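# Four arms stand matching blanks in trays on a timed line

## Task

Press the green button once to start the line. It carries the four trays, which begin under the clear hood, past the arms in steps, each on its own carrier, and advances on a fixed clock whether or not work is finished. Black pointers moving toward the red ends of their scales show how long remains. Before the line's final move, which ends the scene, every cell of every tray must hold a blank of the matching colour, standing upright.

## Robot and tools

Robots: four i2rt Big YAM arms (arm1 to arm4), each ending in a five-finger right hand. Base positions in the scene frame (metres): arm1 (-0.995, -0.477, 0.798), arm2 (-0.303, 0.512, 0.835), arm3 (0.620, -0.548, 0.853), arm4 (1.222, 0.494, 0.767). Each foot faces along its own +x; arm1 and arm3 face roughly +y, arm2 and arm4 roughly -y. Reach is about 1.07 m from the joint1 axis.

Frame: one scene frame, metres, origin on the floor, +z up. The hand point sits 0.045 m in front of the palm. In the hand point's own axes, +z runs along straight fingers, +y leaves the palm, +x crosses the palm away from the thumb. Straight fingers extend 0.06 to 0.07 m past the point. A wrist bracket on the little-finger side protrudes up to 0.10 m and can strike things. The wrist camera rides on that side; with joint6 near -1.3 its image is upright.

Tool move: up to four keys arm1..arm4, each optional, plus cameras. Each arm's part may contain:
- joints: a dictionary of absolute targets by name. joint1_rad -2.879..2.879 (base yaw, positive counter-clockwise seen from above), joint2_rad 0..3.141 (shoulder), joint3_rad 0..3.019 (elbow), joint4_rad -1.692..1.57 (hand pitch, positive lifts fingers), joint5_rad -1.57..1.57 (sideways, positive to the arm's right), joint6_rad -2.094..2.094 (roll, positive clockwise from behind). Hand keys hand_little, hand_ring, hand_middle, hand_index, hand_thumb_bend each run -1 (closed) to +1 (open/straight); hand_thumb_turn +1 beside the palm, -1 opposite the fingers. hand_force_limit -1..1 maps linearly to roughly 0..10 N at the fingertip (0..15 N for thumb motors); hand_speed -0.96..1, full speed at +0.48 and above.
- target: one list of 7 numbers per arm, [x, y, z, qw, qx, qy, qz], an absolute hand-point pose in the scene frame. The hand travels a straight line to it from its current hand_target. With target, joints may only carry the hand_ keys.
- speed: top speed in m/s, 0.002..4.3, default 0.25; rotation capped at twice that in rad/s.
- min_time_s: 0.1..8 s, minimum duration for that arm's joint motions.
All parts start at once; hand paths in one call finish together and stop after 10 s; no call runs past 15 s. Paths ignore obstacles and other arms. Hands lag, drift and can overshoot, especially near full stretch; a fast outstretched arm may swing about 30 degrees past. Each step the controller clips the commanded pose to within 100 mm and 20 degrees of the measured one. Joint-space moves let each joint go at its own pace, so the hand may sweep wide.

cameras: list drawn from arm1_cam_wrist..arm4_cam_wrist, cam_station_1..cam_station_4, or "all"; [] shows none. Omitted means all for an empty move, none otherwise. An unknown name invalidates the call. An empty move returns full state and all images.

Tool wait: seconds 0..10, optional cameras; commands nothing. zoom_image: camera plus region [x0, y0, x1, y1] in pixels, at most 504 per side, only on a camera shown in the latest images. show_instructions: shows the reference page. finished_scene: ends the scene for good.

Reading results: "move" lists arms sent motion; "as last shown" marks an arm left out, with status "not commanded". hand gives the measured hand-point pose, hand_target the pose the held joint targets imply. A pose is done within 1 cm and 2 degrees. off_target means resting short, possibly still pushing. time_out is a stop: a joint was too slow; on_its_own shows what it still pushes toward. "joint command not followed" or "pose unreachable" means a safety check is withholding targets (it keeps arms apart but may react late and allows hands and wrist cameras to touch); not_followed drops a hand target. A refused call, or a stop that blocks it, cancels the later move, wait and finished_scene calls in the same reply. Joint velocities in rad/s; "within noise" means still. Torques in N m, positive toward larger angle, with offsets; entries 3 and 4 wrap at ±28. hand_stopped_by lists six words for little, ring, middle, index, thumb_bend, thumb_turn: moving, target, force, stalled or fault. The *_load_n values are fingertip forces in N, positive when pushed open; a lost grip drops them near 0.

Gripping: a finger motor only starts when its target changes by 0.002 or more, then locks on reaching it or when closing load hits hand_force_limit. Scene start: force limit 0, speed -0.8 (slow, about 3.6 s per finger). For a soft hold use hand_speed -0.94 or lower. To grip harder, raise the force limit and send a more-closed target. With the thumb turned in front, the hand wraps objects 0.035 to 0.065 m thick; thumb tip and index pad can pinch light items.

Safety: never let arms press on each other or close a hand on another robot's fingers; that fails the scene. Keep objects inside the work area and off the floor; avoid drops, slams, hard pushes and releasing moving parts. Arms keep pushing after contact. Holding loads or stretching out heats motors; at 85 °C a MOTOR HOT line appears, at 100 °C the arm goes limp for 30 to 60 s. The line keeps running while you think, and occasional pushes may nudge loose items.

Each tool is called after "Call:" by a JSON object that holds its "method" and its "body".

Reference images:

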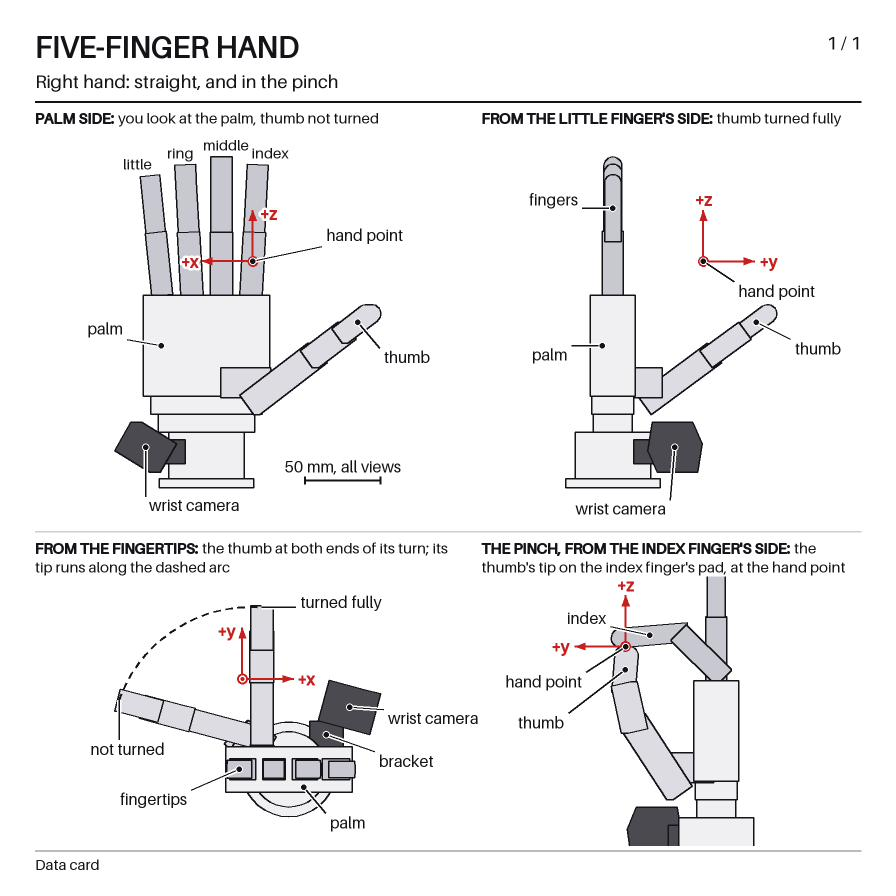

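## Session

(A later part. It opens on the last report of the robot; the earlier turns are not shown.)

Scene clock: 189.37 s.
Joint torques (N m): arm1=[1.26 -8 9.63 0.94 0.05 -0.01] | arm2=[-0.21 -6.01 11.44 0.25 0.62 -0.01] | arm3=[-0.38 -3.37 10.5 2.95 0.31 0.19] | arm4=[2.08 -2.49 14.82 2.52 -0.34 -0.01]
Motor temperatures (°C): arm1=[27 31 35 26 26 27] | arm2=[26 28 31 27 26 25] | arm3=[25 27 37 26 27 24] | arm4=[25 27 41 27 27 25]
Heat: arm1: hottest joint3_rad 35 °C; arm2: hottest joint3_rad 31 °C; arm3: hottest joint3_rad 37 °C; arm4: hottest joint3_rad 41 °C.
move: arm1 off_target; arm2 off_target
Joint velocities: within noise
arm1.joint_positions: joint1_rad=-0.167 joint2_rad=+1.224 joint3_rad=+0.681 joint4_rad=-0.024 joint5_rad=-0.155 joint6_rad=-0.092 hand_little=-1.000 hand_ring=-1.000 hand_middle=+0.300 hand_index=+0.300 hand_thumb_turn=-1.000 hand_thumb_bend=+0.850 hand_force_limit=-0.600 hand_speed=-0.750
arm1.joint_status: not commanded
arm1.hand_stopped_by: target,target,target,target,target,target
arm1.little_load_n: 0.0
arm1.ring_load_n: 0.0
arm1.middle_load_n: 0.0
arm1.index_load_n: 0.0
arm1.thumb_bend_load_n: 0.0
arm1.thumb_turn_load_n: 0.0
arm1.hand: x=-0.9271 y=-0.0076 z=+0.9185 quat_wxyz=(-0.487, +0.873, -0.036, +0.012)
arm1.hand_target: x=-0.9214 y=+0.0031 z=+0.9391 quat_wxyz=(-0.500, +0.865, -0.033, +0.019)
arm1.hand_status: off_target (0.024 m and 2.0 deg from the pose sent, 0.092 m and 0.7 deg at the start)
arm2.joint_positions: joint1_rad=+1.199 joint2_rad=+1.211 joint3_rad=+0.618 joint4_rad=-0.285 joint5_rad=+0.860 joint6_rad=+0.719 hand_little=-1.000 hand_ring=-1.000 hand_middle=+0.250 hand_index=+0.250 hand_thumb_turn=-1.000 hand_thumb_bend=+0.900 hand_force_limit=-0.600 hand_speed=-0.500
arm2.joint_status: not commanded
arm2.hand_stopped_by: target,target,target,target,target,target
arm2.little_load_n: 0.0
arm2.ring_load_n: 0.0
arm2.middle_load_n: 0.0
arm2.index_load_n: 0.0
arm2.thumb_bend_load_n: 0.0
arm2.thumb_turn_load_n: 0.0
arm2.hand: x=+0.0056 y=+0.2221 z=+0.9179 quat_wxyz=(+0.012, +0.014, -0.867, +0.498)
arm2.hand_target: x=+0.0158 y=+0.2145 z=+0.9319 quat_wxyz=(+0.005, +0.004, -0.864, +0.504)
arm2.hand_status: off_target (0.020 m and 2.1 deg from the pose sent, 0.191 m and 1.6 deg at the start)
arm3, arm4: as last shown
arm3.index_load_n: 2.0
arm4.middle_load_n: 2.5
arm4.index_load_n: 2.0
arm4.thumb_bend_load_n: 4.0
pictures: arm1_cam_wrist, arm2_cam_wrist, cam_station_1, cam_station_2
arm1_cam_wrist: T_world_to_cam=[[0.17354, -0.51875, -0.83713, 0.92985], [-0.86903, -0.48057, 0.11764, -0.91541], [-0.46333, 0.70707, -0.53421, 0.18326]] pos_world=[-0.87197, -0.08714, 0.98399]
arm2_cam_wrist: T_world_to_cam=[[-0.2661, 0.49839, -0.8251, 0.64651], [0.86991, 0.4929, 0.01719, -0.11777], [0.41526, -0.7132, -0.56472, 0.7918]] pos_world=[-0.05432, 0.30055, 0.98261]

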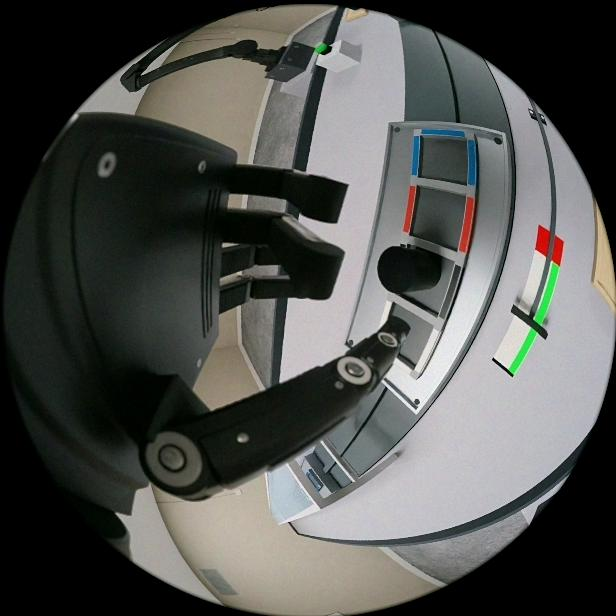

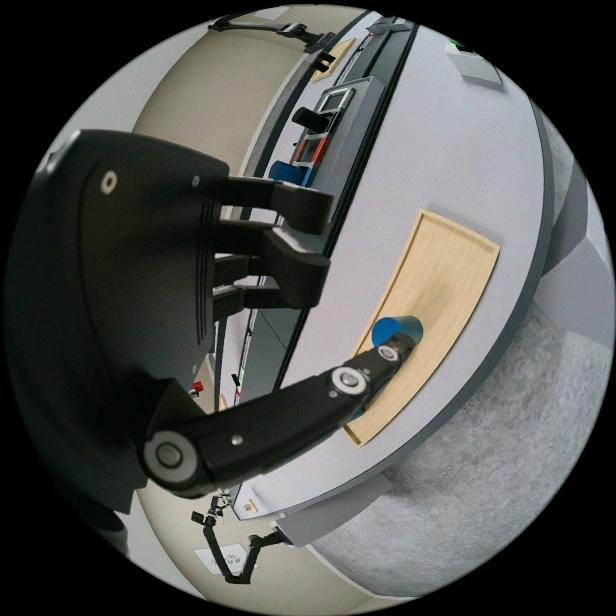

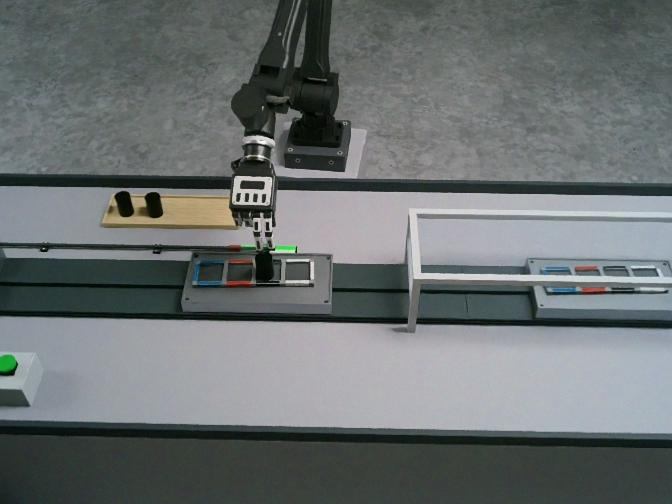

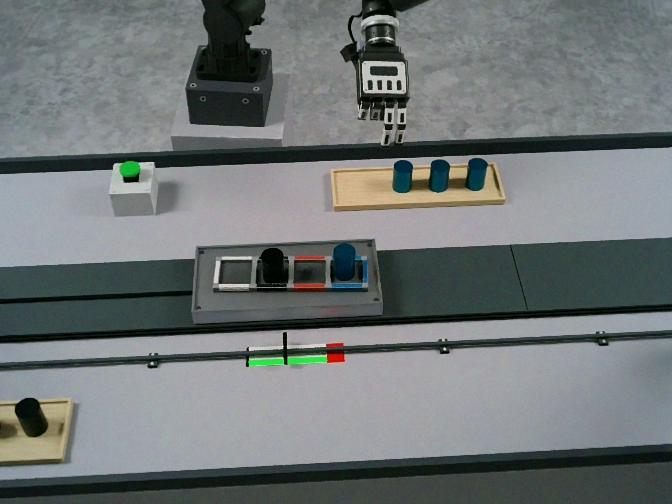

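Call:
{"method": "move", "body": {"arm1": {"target": [-0.642, -0.238, 0.93, 0.4997, -0.8654, 0.0325, -0.0189], "speed": 0.3, "joints": {"hand_thumb_bend": 0.9, "hand_index": 0.25, "hand_middle": 0.25, "hand_speed": -0.5}}, "arm2": {"target": [0.035, 0.219, 0.850, 0, 0, -0.866, 0.5], "speed": 0.15}, "cameras": ["cam_station_2", "arm2_cam_wrist"]}}

Call:
{"method": "zoom_image", "body": {"camera": "cam_station_2", "region": [340, 100, 460, 220]}}

Call:
{"method": "zoom_image", "body": {"camera": "arm2_cam_wrist", "region": [280, 180, 500, 400]}}

Call:
{"method": "move", "body": {"arm1": {"target": [-0.641, -0.238, 0.845, 0.4997, -0.8654, 0.0325, -0.0189], "speed": 0.15}, "cameras": ["cam_station_1", "arm1_cam_wrist"]}}

Call:
{"method": "zoom_image", "body": {"camera": "cam_station_1", "region": [90, 120, 210, 240]}}

Call:
{"method": "zoom_image", "body": {"camera": "arm1_cam_wrist", "region": [280, 160, 500, 380]}}

Scene clock: 192.67 s.
Joint torques (N m): arm1=[2.02 -7.3 9.43 0.32 -0.89 -0.04] | arm2=[0.62 -8.18 5.6 1.8 0.64 0] | arm3=[-0.32 -3.37 10.48 2.95 0.31 0.19] | arm4=[1.03 -2.73 14.64 2.63 -0.36 0.04]
Motor temperatures (°C): arm1=[27 31 35 26 26 27] | arm2=[26 28 31 27 26 25] | arm3=[25 27 37 26 27 24] | arm4=[25 27 41 27 27 25]
Heat: arm1: hottest joint3_rad 35 °C; arm2: hottest joint3_rad 31 °C; arm3: hottest joint3_rad 37 °C; arm4: hottest joint3_rad 41 °C.
move: arm1 off_target; arm2 done
Joint velocities: within noise
arm1.joint_positions: joint1_rad=-1.232 joint2_rad=+1.329 joint3_rad=+0.852 joint4_rad=-0.574 joint5_rad=-0.952 joint6_rad=-0.928 hand_little=-1.000 hand_ring=-1.000 hand_middle=+0.250 hand_index=+0.250 hand_thumb_turn=-1.000 hand_thumb_bend=+0.900 hand_force_limit=-0.600 hand_speed=-0.500
arm1.joint_status: all done
arm1.hand_stopped_by: target,target,target,target,target,target
arm1.little_load_n: 0.0
arm1.ring_load_n: 0.0
arm1.middle_load_n: 0.0
arm1.index_load_n: 0.0
arm1.thumb_bend_load_n: 0.0
arm1.thumb_turn_load_n: 0.0
arm1.hand: x=-0.6520 y=-0.2447 z=+0.9220 quat_wxyz=(-0.501, +0.864, -0.054, +0.010)
arm1.hand_target: x=-0.6413 y=-0.2384 z=+0.9319 quat_wxyz=(-0.505, +0.862, -0.042, +0.014)
arm1.hand_status: off_target (0.014 m and 2.7 deg from the pose sent, 0.367 m and 2.0 deg at the start)
arm2.joint_positions: joint1_rad=+1.212 joint2_rad=+1.439 joint3_rad=+0.604 joint4_rad=-0.070 joint5_rad=+0.874 joint6_rad=+0.774 hand_little=-1.000 hand_ring=-1.000 hand_middle=+0.250 hand_index=+0.250 hand_thumb_turn=-1.000 hand_thumb_bend=+0.900 hand_force_limit=-0.600 hand_speed=-0.500
arm2.joint_status: not commanded
arm2.hand_stopped_by: target,target,target,target,target,target
arm2.little_load_n: 0.0
arm2.ring_load_n: 0.5
arm2.middle_load_n: 0.0
arm2.index_load_n: 0.0
arm2.thumb_bend_load_n: 0.0
arm2.thumb_turn_load_n: 0.0
arm2.hand: x=+0.0283 y=+0.2135 z=+0.8525 quat_wxyz=(+0.010, -0.001, -0.868, +0.497)
arm2.hand_target: x=+0.0298 y=+0.2153 z=+0.8501 quat_wxyz=(+0.004, -0.005, -0.866, +0.500)
arm2.hand_status: done (0.009 m and 1.2 deg from the pose sent, 0.074 m and 2.1 deg at the start)
arm3, arm4: as last shown
arm3.index_load_n: 1.5
arm4.index_load_n: 2.5
arm4.thumb_bend_load_n: 3.5
arm4.thumb_turn_load_n: 0.5
pictures: arm2_cam_wrist, cam_station_2
arm2_cam_wrist: T_world_to_cam=[[-0.23878, 0.50701, -0.8282, 0.60302], [0.88114, 0.47158, 0.03465, -0.14284], [0.40814, -0.72149, -0.55935, 0.7366]] pos_world=[-0.03078, 0.29307, 0.91639]

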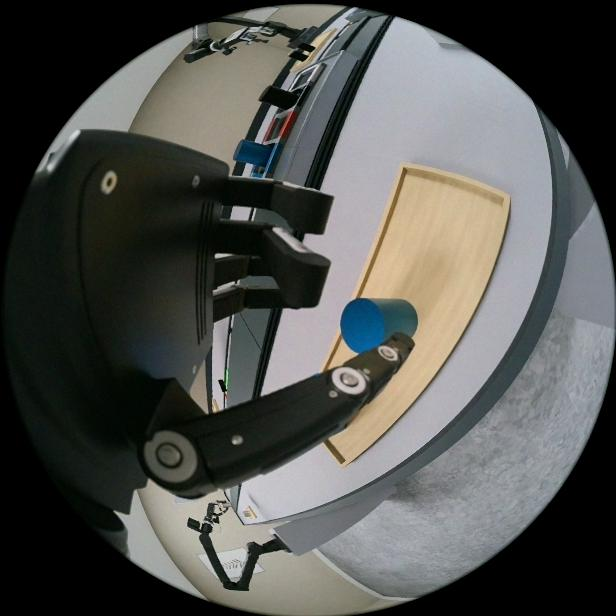

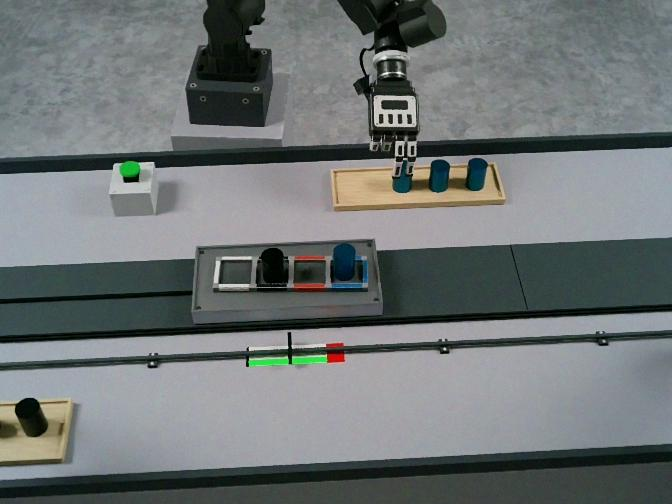

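Scaled by 4.200.

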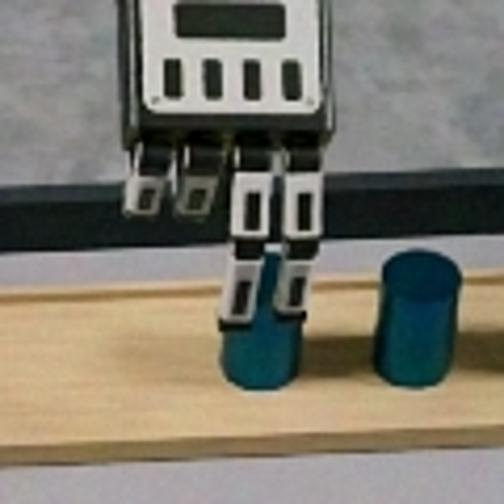

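Scaled by 2.291 from the camera's image (finer frame: 880x880).

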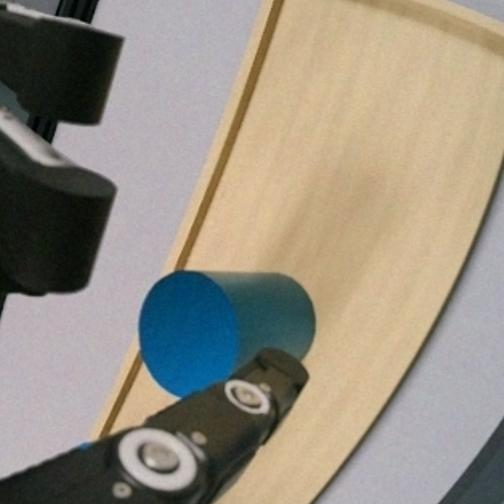

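Scene clock: 193.97 s.
Joint torques (N m): arm1=[2.08 -8.76 5.76 1.55 -0.45 -0.01] | arm2=[0.62 -8.12 5.6 1.8 0.63 0] | arm3=[-0.32 -3.37 10.48 2.96 0.31 0.19] | arm4=[2.2 -2.61 14.9 2.51 -0.42 0.02]
Motor temperatures (°C): arm1=[27 31 35 26 26 27] | arm2=[26 28 31 27 26 25] | arm3=[25 27 37 26 27 24] | arm4=[25 27 41 27 27 25]
Heat: arm1: hottest joint3_rad 35 °C; arm2: hottest joint3_rad 31 °C; arm3: hottest joint3_rad 37 °C; arm4: hottest joint3_rad 41 °C.
move: arm1 done
Joint velocities: within noise
arm1.joint_positions: joint1_rad=-1.227 joint2_rad=+1.476 joint3_rad=+0.773 joint4_rad=-0.355 joint5_rad=-0.952 joint6_rad=-0.956 hand_little=-1.000 hand_ring=-1.000 hand_middle=+0.250 hand_index=+0.250 hand_thumb_turn=-1.000 hand_thumb_bend=+0.900 hand_force_limit=-0.600 hand_speed=-0.500
arm1.joint_status: not commanded
arm1.hand_stopped_by: target,target,target,target,target,target
arm1.little_load_n: 0.0
arm1.ring_load_n: 0.0
arm1.middle_load_n: 0.0
arm1.index_load_n: 0.0
arm1.thumb_bend_load_n: 0.0
arm1.thumb_turn_load_n: 0.0
arm1.hand: x=-0.6456 y=-0.2414 z=+0.8484 quat_wxyz=(-0.500, +0.865, -0.042, +0.013)
arm1.hand_target: x=-0.6426 y=-0.2384 z=+0.8455 quat_wxyz=(-0.500, +0.865, -0.032, +0.019)
arm1.hand_status: done (0.007 m and 1.3 deg from the pose sent, 0.078 m and 2.7 deg at the start)
arm2, arm3, arm4: as last shown
arm2.ring_load_n: 0.0
arm3.middle_load_n: 2.0
arm3.index_load_n: 2.0
arm4.index_load_n: 2.0
arm4.thumb_turn_load_n: 0.0
pictures: arm1_cam_wrist, cam_station_1
arm1_cam_wrist: T_world_to_cam=[[0.16654, -0.49496, -0.85281, 0.7155], [-0.87386, -0.47473, 0.10488, -0.76581], [-0.45676, 0.72777, -0.51158, 0.43168]] pos_world=[-0.59119, -0.32357, 0.91134]

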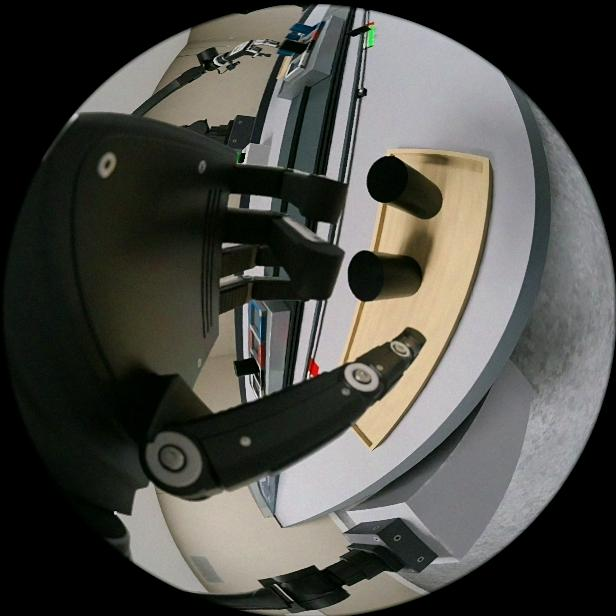

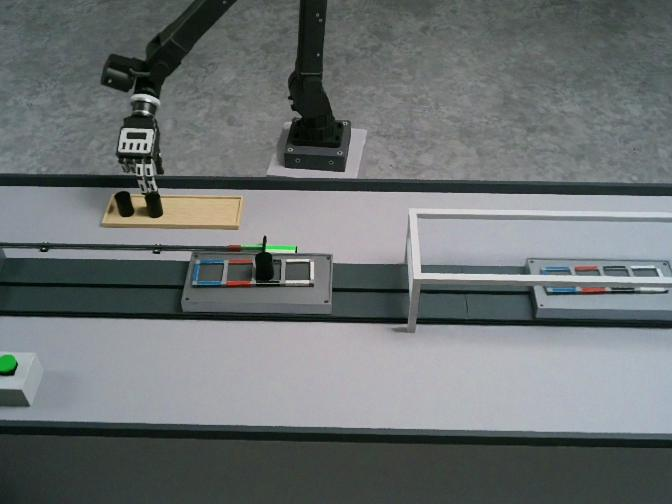

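Scaled by 4.200.

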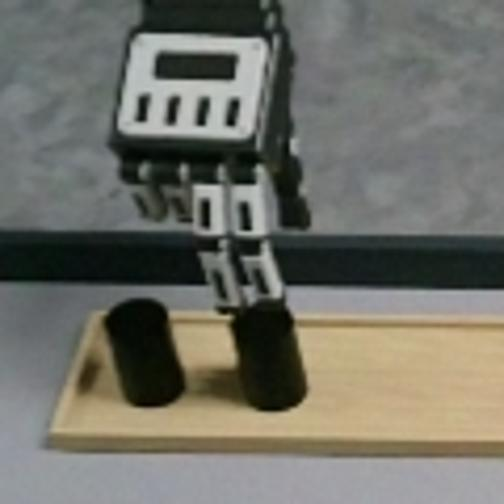

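Scaled by 2.291 from the camera's image (finer frame: 880x880).

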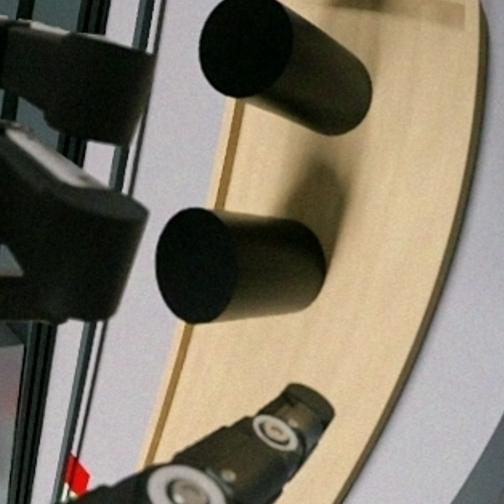

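Call:
{"method": "move", "body": {"arm1": {"target": [-0.638, -0.2275, 0.805, 0.4997, -0.8654, 0.0325, -0.0189], "speed": 0.1}, "arm2": {"target": [0.039, 0.220, 0.806, 0, 0, -0.866, 0.5], "speed": 0.1}, "cameras": ["cam_station_2", "cam_station_1", "arm1_cam_wrist", "arm2_cam_wrist"]}}

Call:
{"method": "zoom_image", "body": {"camera": "cam_station_2", "region": [340, 100, 460, 220]}}

Call:
{"method": "zoom_image", "body": {"camera": "cam_station_1", "region": [90, 120, 210, 240]}}

Scene clock: 196.33 s.
Joint torques (N m): arm1=[2.02 -9.35 5.07 1.59 -0.36 0.2] | arm2=[0.56 -9.41 4.49 1.77 0.64 -0.01] | arm3=[-0.32 -3.37 10.48 2.95 0.31 0.19] | arm4=[1.73 -2.78 14.54 2.71 -0.37 -0.02]
Motor temperatures (°C): arm1=[27 31 35 26 26 27] | arm2=[26 28 30 27 26 25] | arm3=[25 27 37 26 27 24] | arm4=[25 27 41 27 27 25]
Heat: arm1: hottest joint3_rad 35 °C; arm2: hottest joint3_rad 30 °C; arm3: hottest joint3_rad 37 °C; arm4: hottest joint3_rad 41 °C.
move: arm1 done; arm2 done
Joint velocities: within noise
arm1.joint_positions: joint1_rad=-1.204 joint2_rad=+1.580 joint3_rad=+0.751 joint4_rad=-0.199 joint5_rad=-0.942 joint6_rad=-0.956 hand_little=-1.000 hand_ring=-1.000 hand_middle=+0.250 hand_index=+0.250 hand_thumb_turn=-1.000 hand_thumb_bend=+0.900 hand_force_limit=-0.600 hand_speed=-0.500
arm1.joint_status: not commanded
arm1.hand_stopped_by: target,target,target,target,target,target
arm1.little_load_n: 0.0
arm1.ring_load_n: 0.5
arm1.middle_load_n: 0.0
arm1.index_load_n: 0.0
arm1.thumb_bend_load_n: 0.0
arm1.thumb_turn_load_n: 0.0
arm1.hand: x=-0.6378 y=-0.2309 z=+0.8088 quat_wxyz=(-0.500, +0.865, -0.026, +0.022)
arm1.hand_target: x=-0.6370 y=-0.2281 z=+0.8050 quat_wxyz=(-0.499, +0.866, -0.027, +0.023)
arm1.hand_status: done (0.005 m and 0.8 deg from the pose sent, 0.046 m and 1.3 deg at the start)
arm2.joint_positions: joint1_rad=+1.233 joint2_rad=+1.584 joint3_rad=+0.584 joint4_rad=+0.083 joint5_rad=+0.877 joint6_rad=+0.786 hand_little=-1.000 hand_ring=-1.000 hand_middle=+0.250 hand_index=+0.250 hand_thumb_turn=-1.000 hand_thumb_bend=+0.900 hand_force_limit=-0.600 hand_speed=-0.500
arm2.joint_status: not commanded
arm2.hand_stopped_by: target,target,target,target,target,target
arm2.little_load_n: 0.0
arm2.ring_load_n: 0.0
arm2.middle_load_n: 0.0
arm2.index_load_n: 0.0
arm2.thumb_bend_load_n: 0.0
arm2.thumb_turn_load_n: 0.0
arm2.hand: x=+0.0370 y=+0.2187 z=+0.8069 quat_wxyz=(+0.006, +0.005, -0.868, +0.496)
arm2.hand_target: x=+0.0386 y=+0.2203 z=+0.8062 quat_wxyz=(+0.000, +0.000, -0.866, +0.500)
arm2.hand_status: done (0.003 m and 1.1 deg from the pose sent, 0.048 m and 1.2 deg at the start)
arm3, arm4: as last shown
arm3.middle_load_n: 1.5
arm3.thumb_bend_load_n: 3.0
pictures: arm1_cam_wrist, arm2_cam_wrist, cam_station_1, cam_station_2
arm1_cam_wrist: T_world_to_cam=[[0.20246, -0.49235, -0.84653, 0.70409], [-0.8684, -0.48982, 0.0772, -0.72745], [-0.45266, 0.71949, -0.52672, 0.42013]] pos_world=[-0.58408, -0.31195, 0.87348]
arm2_cam_wrist: T_world_to_cam=[[-0.24558, 0.50624, -0.82669, 0.5638], [0.87476, 0.48321, 0.03604, -0.15479], [0.41771, -0.7143, -0.56151, 0.71117]] pos_world=[-0.02319, 0.29736, 0.87099]

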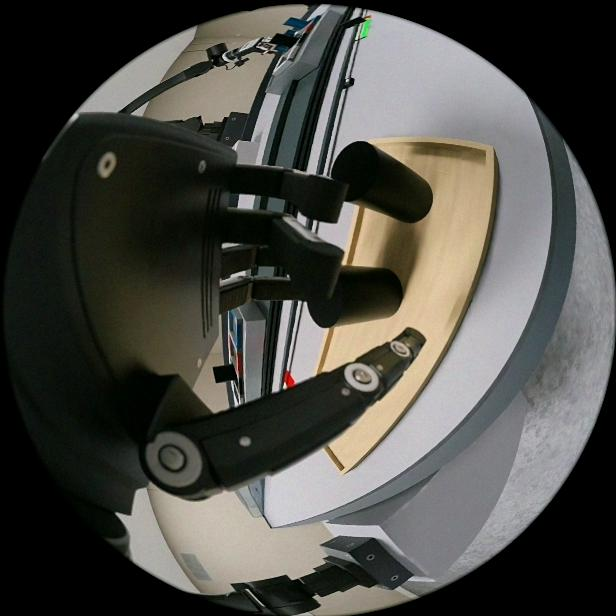

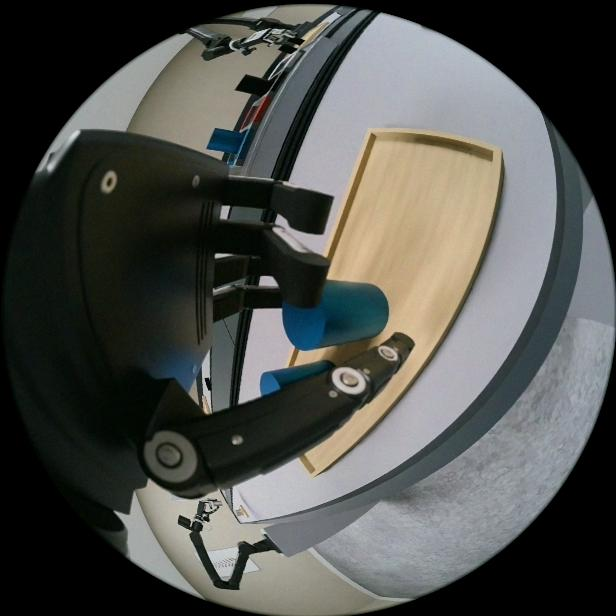

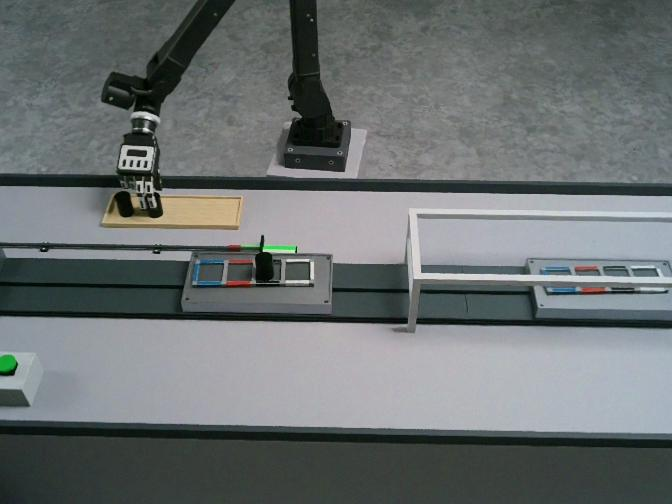

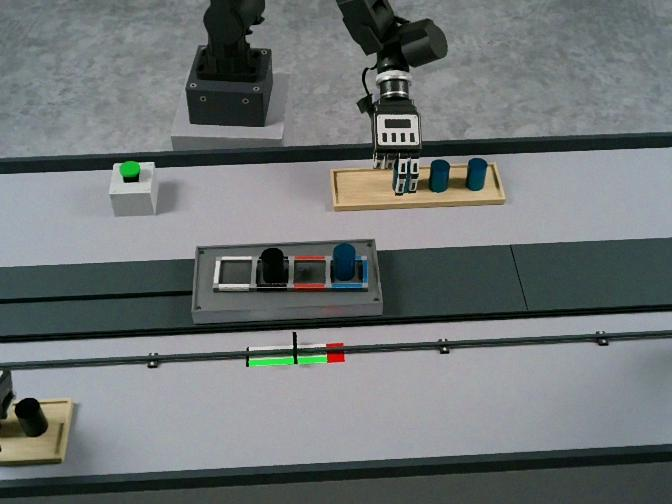

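Scaled by 4.200.

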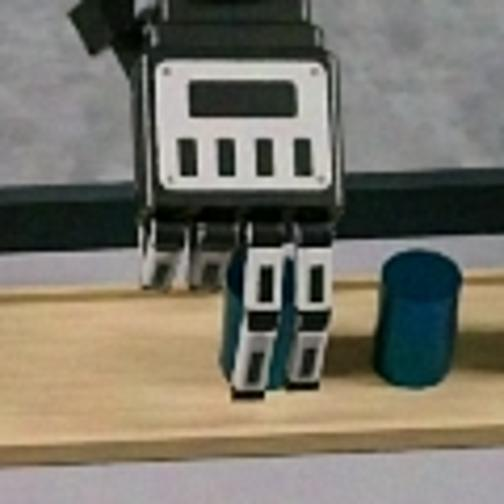

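Scaled by 4.200.

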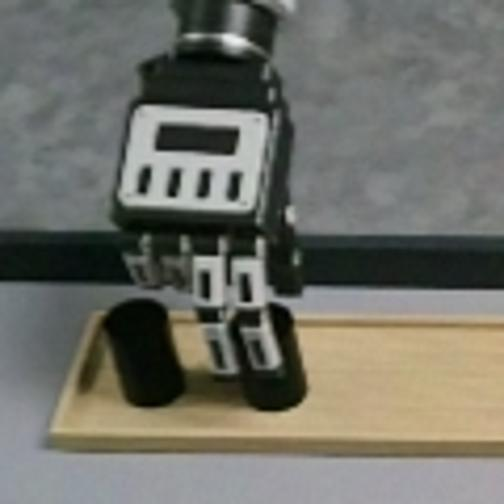

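Call:
{"method": "move", "body": {"arm1": {"target": [-0.645, -0.2285, 0.804, 0.4997, -0.8654, 0.0325, -0.0189], "speed": 0.06}, "arm2": {"target": [0.028, 0.220, 0.806, 0, 0, -0.866, 0.5], "speed": 0.06}, "cameras": ["cam_station_2", "cam_station_1"]}}

Call:
{"method": "move", "body": {"arm1": {"joints": {"hand_middle": 0.1, "hand_index": 0.1, "hand_thumb_bend": 0.6, "hand_speed": -0.7}}, "arm2": {"joints": {"hand_middle": 0.1, "hand_index": 0.1, "hand_thumb_bend": 0.6, "hand_speed": -0.7}}}}

Call:
{"method": "move", "body": {"arm1": {"joints": {"hand_thumb_bend": 0.1, "hand_speed": -0.9}}, "arm2": {"joints": {"hand_thumb_bend": 0.1, "hand_speed": -0.9}}}}

Call:
{"method": "move", "body": {"arm1": {"joints": {"hand_index": -0.2, "hand_middle": -0.2, "hand_speed": -0.9}}, "arm2": {"joints": {"hand_index": -0.2, "hand_middle": -0.2, "hand_speed": -0.9}}, "cameras": ["arm1_cam_wrist", "cam_station_1", "cam_station_2", "arm2_cam_wrist"]}}

Scene clock: 198.07 s.
Joint torques (N m): arm1=[2.08 -10.11 4.81 1.58 -0.35 0.2] | arm2=[-0.5 -10.58 4.22 1.77 0.35 -0.19] | arm3=[-0.32 -3.37 10.48 2.96 0.31 0.19] | arm4=[1.44 -2.96 14.58 2.69 -0.35 0]
Motor temperatures (°C): arm1=[27 31 35 26 26 27] | arm2=[26 28 30 27 26 25] | arm3=[25 27 37 26 27 24] | arm4=[25 27 41 27 27 25]
Heat: arm1: hottest joint3_rad 35 °C; arm2: hottest joint3_rad 30 °C; arm3: hottest joint3_rad 37 °C; arm4: hottest joint3_rad 41 °C.
move: arm1 done; arm2 done
Joint velocities: within noise
arm1.joint_positions: joint1_rad=-1.203 joint2_rad=+1.580 joint3_rad=+0.731 joint4_rad=-0.188 joint5_rad=-0.942 joint6_rad=-0.939 hand_little=-1.000 hand_ring=-1.000 hand_middle=+0.250 hand_index=+0.250 hand_thumb_turn=-1.000 hand_thumb_bend=+0.900 hand_force_limit=-0.600 hand_speed=-0.500
arm1.joint_status: not commanded
arm1.hand_stopped_by: target,target,target,target,target,target
arm1.little_load_n: 0.0
arm1.ring_load_n: 0.0
arm1.middle_load_n: 0.0
arm1.index_load_n: 0.0
arm1.thumb_bend_load_n: 0.0
arm1.thumb_turn_load_n: 0.0
arm1.hand: x=-0.6466 y=-0.2321 z=+0.8037 quat_wxyz=(-0.499, +0.866, -0.035, +0.014)
arm1.hand_target: x=-0.6456 y=-0.2291 z=+0.8037 quat_wxyz=(-0.499, +0.866, -0.033, +0.018)
arm1.hand_status: done (0.004 m and 0.6 deg from the pose sent, 0.009 m and 0.8 deg at the start)
arm2.joint_positions: joint1_rad=+1.233 joint2_rad=+1.580 joint3_rad=+0.557 joint4_rad=+0.108 joint5_rad=+0.877 joint6_rad=+0.786 hand_little=-1.000 hand_ring=-1.000 hand_middle=+0.250 hand_index=+0.250 hand_thumb_turn=-1.000 hand_thumb_bend=+0.900 hand_force_limit=-0.600 hand_speed=-0.500
arm2.joint_status: not commanded
arm2.hand_stopped_by: target,target,target,target,target,target
arm2.little_load_n: 0.0
arm2.ring_load_n: 0.0
arm2.middle_load_n: 0.0
arm2.index_load_n: 0.0
arm2.thumb_bend_load_n: 0.0
arm2.thumb_turn_load_n: 0.0
arm2.hand: x=+0.0288 y=+0.2228 z=+0.8022 quat_wxyz=(+0.006, +0.005, -0.868, +0.496)
arm2.hand_target: x=+0.0284 y=+0.2205 z=+0.8065 quat_wxyz=(-0.001, +0.000, -0.866, +0.500)
arm2.hand_status: done (0.005 m and 1.1 deg from the pose sent, 0.009 m and 1.1 deg at the start)
arm3, arm4: as last shown
arm3.index_load_n: 1.5
arm3.thumb_bend_load_n: 3.5
arm4.index_load_n: 2.5
arm4.thumb_bend_load_n: 4.0
pictures: cam_station_1, cam_station_2

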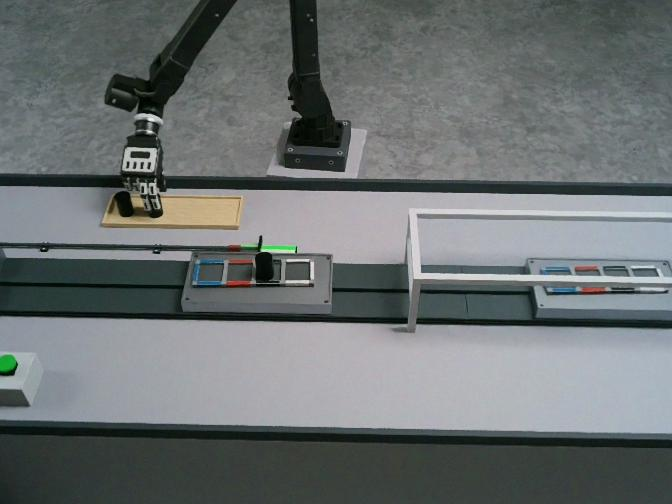

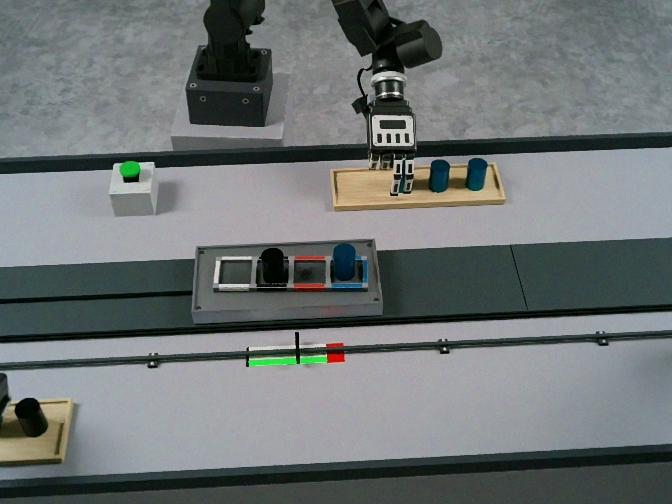

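Scene clock: 199.27 s.
Joint torques (N m): arm1=[1.85 -10.11 4.82 1.5 -0.35 0.19] | arm2=[-0.5 -10.58 4.22 1.77 0.34 -0.19] | arm3=[-0.32 -3.37 10.5 2.95 0.31 0.19] | arm4=[1.26 -2.61 14.63 2.69 -0.36 -0.04]
Motor temperatures (°C): arm1=[27 31 35 26 26 27] | arm2=[26 28 30 27 26 25] | arm3=[25 27 37 26 27 24] | arm4=[25 27 41 27 27 25]
Heat: arm1: hottest joint3_rad 35 °C; arm2: hottest joint3_rad 30 °C; arm3: hottest joint3_rad 37 °C; arm4: hottest joint3_rad 41 °C.
move: arm1 done; arm2 done
Joint velocities: within noise
arm1.joint_positions: joint1_rad=-1.200 joint2_rad=+1.580 joint3_rad=+0.731 joint4_rad=-0.185 joint5_rad=-0.942 joint6_rad=-0.927 hand_little=-1.000 hand_ring=-1.000 hand_middle=+0.100 hand_index=+0.100 hand_thumb_turn=-1.000 hand_thumb_bend=+0.600 hand_force_limit=-0.600 hand_speed=-0.700
arm1.joint_status: all done
arm1.hand_stopped_by: target,target,target,target,target,target
arm1.little_load_n: 0.0
arm1.ring_load_n: 0.0
arm1.middle_load_n: 0.5
arm1.index_load_n: 0.0
arm1.thumb_bend_load_n: 0.0
arm1.thumb_turn_load_n: 0.0
arm1.hand: x=-0.6474 y=-0.2306 z=+0.8042 quat_wxyz=(-0.500, +0.865, -0.038, +0.011)
arm1.hand_target: x=-0.6462 y=-0.2287 z=+0.8040 quat_wxyz=(-0.500, +0.865, -0.038, +0.016)
arm1.hand_status: not commanded
arm2.joint_positions: joint1_rad=+1.233 joint2_rad=+1.580 joint3_rad=+0.557 joint4_rad=+0.108 joint5_rad=+0.877 joint6_rad=+0.786 hand_little=-1.000 hand_ring=-1.000 hand_middle=+0.100 hand_index=+0.100 hand_thumb_turn=-1.000 hand_thumb_bend=+0.600 hand_force_limit=-0.600 hand_speed=-0.700
arm2.joint_status: all done
arm2.hand_stopped_by: target,target,target,target,target,target
arm2.little_load_n: 0.0
arm2.ring_load_n: 0.0
arm2.middle_load_n: 0.0
arm2.index_load_n: 0.0
arm2.thumb_bend_load_n: 0.0
arm2.thumb_turn_load_n: 0.0
arm2.hand: x=+0.0288 y=+0.2228 z=+0.8022 quat_wxyz=(+0.006, +0.005, -0.868, +0.496)
arm2.hand_target: x=+0.0284 y=+0.2205 z=+0.8065 quat_wxyz=(-0.001, +0.000, -0.866, +0.500)
arm2.hand_status: not commanded
arm3.joint_positions: joint1_rad=+0.152 joint2_rad=+1.099 joint3_rad=+0.449 joint4_rad=+0.021 joint5_rad=+0.215 joint6_rad=+0.095 hand_little=-1.000 hand_ring=-1.000 hand_middle=+0.100 hand_index=+0.045 hand_thumb_turn=-1.000 hand_thumb_bend=+0.405 hand_force_limit=-0.600 hand_speed=-0.900
arm3.joint_status: not commanded
arm3.hand_stopped_by: target,target,force,force,force,target
arm3.little_load_n: 0.5
arm3.ring_load_n: 0.0
arm3.middle_load_n: 1.5
arm3.index_load_n: 1.5
arm3.thumb_bend_load_n: 3.5
arm3.thumb_turn_load_n: 0.0
arm3.hand: x=+0.5225 y=-0.1601 z=+0.9191 quat_wxyz=(-0.467, +0.884, +0.026, +0.018)
arm3.hand_target: x=+0.5137 y=-0.1357 z=+0.9479 quat_wxyz=(-0.497, +0.868, +0.016, +0.007)
arm3.hand_status: not commanded
arm4.joint_positions: joint1_rad=-0.242 joint2_rad=+0.727 joint3_rad=+0.492 joint4_rad=-0.396 joint5_rad=-0.105 joint6_rad=-0.041 hand_little=-1.000 hand_ring=-1.000 hand_middle=+0.100 hand_index=+0.083 hand_thumb_turn=-1.000 hand_thumb_bend=+0.402 hand_force_limit=-0.600 hand_speed=-0.900
arm4.joint_status: not commanded
arm4.hand_stopped_by: target,target,target,force,force,target
arm4.little_load_n: 0.0
arm4.ring_load_n: 0.0
arm4.middle_load_n: 2.5
arm4.index_load_n: 2.5
arm4.thumb_bend_load_n: 3.5
arm4.thumb_turn_load_n: 0.0
arm4.hand: x=+1.2232 y=+0.1574 z=+0.9056 quat_wxyz=(-0.007, -0.019, -0.890, +0.455)
arm4.hand_target: x=+1.2186 y=+0.1327 z=+0.9492 quat_wxyz=(+0.000, -0.011, -0.868, +0.497)
arm4.hand_status: not commanded
pictures: none

Scene clock: 201.50 s.
Joint torques (N m): arm1=[1.85 -10.11 4.82 1.51 -0.41 0.19] | arm2=[-0.5 -10.58 4.21 1.78 0.34 -0.19] | arm3=[-0.32 -3.37 10.48 2.96 0.3 0.19] | arm4=[1.08 -2.84 14.63 2.63 -0.38 0.01]
Motor temperatures (°C): arm1=[27 31 35 26 26 27] | arm2=[26 28 30 27 26 25] | arm3=[25 27 37 26 27 24] | arm4=[25 27 41 27 27 25]
Heat: arm1: hottest joint3_rad 35 °C; arm2: hottest joint3_rad 30 °C; arm3: hottest joint3_rad 37 °C; arm4: hottest joint3_rad 41 °C.
move: arm1 off_target; arm2 off_target
Joint velocities: within noise
arm1.joint_positions: joint1_rad=-1.200 joint2_rad=+1.580 joint3_rad=+0.731 joint4_rad=-0.185 joint5_rad=-0.940 joint6_rad=-0.927 hand_little=-1.000 hand_ring=-1.000 hand_middle=+0.101 hand_index=+0.100 hand_thumb_turn=-1.000 hand_thumb_bend=+0.401 hand_force_limit=-0.600 hand_speed=-0.900
arm1.joint_status: hand_thumb_bend off_target (ended at +0.401, target +0.100); the others done
arm1.hand_stopped_by: target,target,target,target,force,target
arm1.little_load_n: 0.0
arm1.ring_load_n: 0.0
arm1.middle_load_n: 3.5
arm1.index_load_n: 0.0
arm1.thumb_bend_load_n: 3.0
arm1.thumb_turn_load_n: 0.5
arm1.hand: x=-0.6472 y=-0.2307 z=+0.8040 quat_wxyz=(-0.499, +0.866, -0.038, +0.012)
arm1.hand_target: x=-0.6462 y=-0.2287 z=+0.8040 quat_wxyz=(-0.499, +0.865, -0.038, +0.016)
arm1.hand_status: not commanded
arm2.joint_positions: joint1_rad=+1.245 joint2_rad=+1.580 joint3_rad=+0.557 joint4_rad=+0.108 joint5_rad=+0.877 joint6_rad=+0.786 hand_little=-1.000 hand_ring=-1.000 hand_middle=+0.100 hand_index=+0.100 hand_thumb_turn=-1.000 hand_thumb_bend=+0.391 hand_force_limit=-0.600 hand_speed=-0.900
arm2.joint_status: hand_thumb_bend off_target (ended at +0.391, target +0.100); the others done
arm2.hand_stopped_by: target,target,target,target,force,target
arm2.little_load_n: 0.0
arm2.ring_load_n: 0.0
arm2.middle_load_n: 0.0
arm2.index_load_n: 2.0
arm2.thumb_bend_load_n: 3.0
arm2.thumb_turn_load_n: -0.5
arm2.hand: x=+0.0323 y=+0.2269 z=+0.8022 quat_wxyz=(+0.003, +0.010, -0.868, +0.496)
arm2.hand_target: x=+0.0320 y=+0.2246 z=+0.8064 quat_wxyz=(-0.004, +0.005, -0.866, +0.500)
arm2.hand_status: not commanded
arm3, arm4: as last shown
arm3.little_load_n: 0.0
arm3.middle_load_n: 2.0
arm3.index_load_n: 2.0
arm4.middle_load_n: 2.0
arm4.thumb_turn_load_n: 0.5
pictures: none

Scene clock: 202.77 s.
Joint torques (N m): arm1=[1.9 -10.11 4.82 1.5 -0.41 0.19] | arm2=[-0.44 -10.58 4.21 1.77 0.34 -0.19] | arm3=[-0.38 -3.37 10.48 2.95 0.31 0.19] | arm4=[1.03 -2.9 14.75 2.93 -0.34 -0.07]
Motor temperatures (°C): arm1=[27 31 35 26 26 27] | arm2=[26 28 30 27 26 25] | arm3=[25 27 37 26 27 24] | arm4=[25 27 41 27 27 25]
Heat: arm1: hottest joint3_rad 35 °C; arm2: hottest joint3_rad 30 °C; arm3: hottest joint3_rad 37 °C; arm4: hottest joint3_rad 41 °C.
move: arm1 off_target; arm2 off_target
Joint velocities: within noise
arm1.joint_positions: joint1_rad=-1.200 joint2_rad=+1.580 joint3_rad=+0.731 joint4_rad=-0.185 joint5_rad=-0.940 joint6_rad=-0.928 hand_little=-1.000 hand_ring=-1.000 hand_middle=+0.101 hand_index=-0.010 hand_thumb_turn=-1.000 hand_thumb_bend=+0.402 hand_force_limit=-0.600 hand_speed=-0.900
arm1.joint_status: hand_middle off_target (ended at +0.101, target -0.200); hand_index off_target (ended at -0.010, target -0.200); the others done
arm1.hand_stopped_by: target,target,force,force,force,target
arm1.little_load_n: 0.0
arm1.ring_load_n: 0.0
arm1.middle_load_n: 2.5
arm1.index_load_n: 3.0
arm1.thumb_bend_load_n: 5.0
arm1.thumb_turn_load_n: 0.0
arm1.hand: x=-0.6472 y=-0.2308 z=+0.8040 quat_wxyz=(-0.499, +0.866, -0.038, +0.012)
arm1.hand_target: x=-0.6461 y=-0.2287 z=+0.8040 quat_wxyz=(-0.500, +0.865, -0.037, +0.016)
arm1.hand_status: not commanded
arm2.joint_positions: joint1_rad=+1.245 joint2_rad=+1.580 joint3_rad=+0.557 joint4_rad=+0.108 joint5_rad=+0.877 joint6_rad=+0.788 hand_little=-1.000 hand_ring=-1.000 hand_middle=+0.047 hand_index=+0.093 hand_thumb_turn=-1.000 hand_thumb_bend=+0.392 hand_force_limit=-0.600 hand_speed=-0.900
arm2.joint_status: hand_middle off_target (ended at +0.047, target -0.200); hand_index off_target (ended at +0.093, target -0.200); the others done
arm2.hand_stopped_by: target,target,force,force,force,target
arm2.little_load_n: 0.0
arm2.ring_load_n: 0.0
arm2.middle_load_n: 2.5
arm2.index_load_n: 2.5
arm2.thumb_bend_load_n: 6.5
arm2.thumb_turn_load_n: 1.0
arm2.hand: x=+0.0324 y=+0.2269 z=+0.8022 quat_wxyz=(+0.003, +0.009, -0.868, +0.496)
arm2.hand_target: x=+0.0321 y=+0.2246 z=+0.8065 quat_wxyz=(-0.004, +0.005, -0.866, +0.500)
arm2.hand_status: not commanded
arm3, arm4: as last shown
arm3.middle_load_n: 1.5
arm4.index_load_n: 2.0
pictures: arm1_cam_wrist, arm2_cam_wrist, cam_station_1, cam_station_2
arm1_cam_wrist: T_world_to_cam=[[0.17264, -0.49517, -0.85147, 0.68603], [-0.87054, -0.48114, 0.1033, -0.75556], [-0.46083, 0.7234, -0.51413, 0.39885]] pos_world=[-0.59238, -0.31236, 0.86725]
arm2_cam_wrist: T_world_to_cam=[[-0.25027, 0.50354, -0.82693, 0.55565], [0.8691, 0.49322, 0.0373, -0.15764], [0.42664, -0.70935, -0.56107, 0.71458]] pos_world=[-0.0288, 0.30485, 0.86629]

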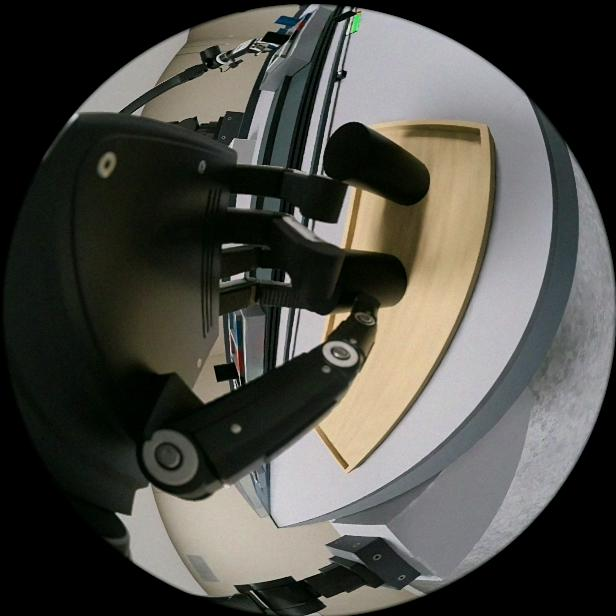

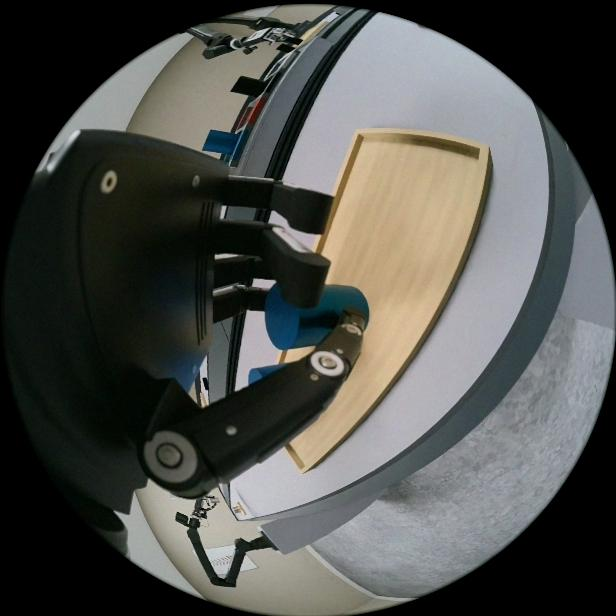

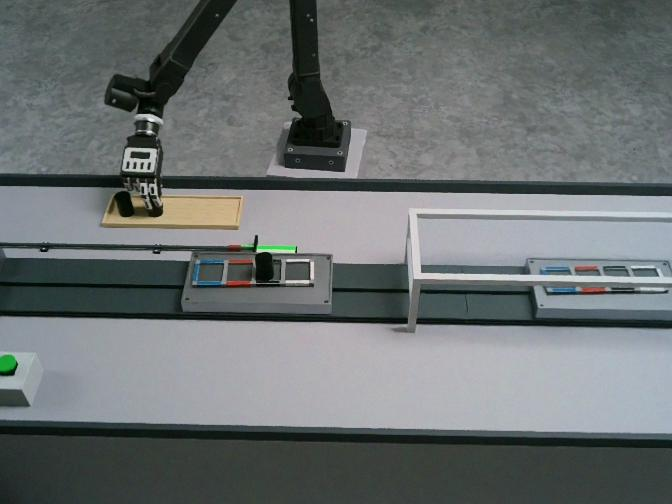

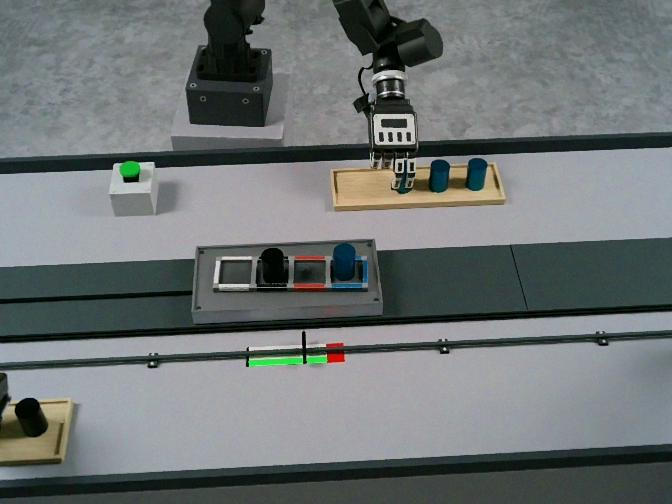

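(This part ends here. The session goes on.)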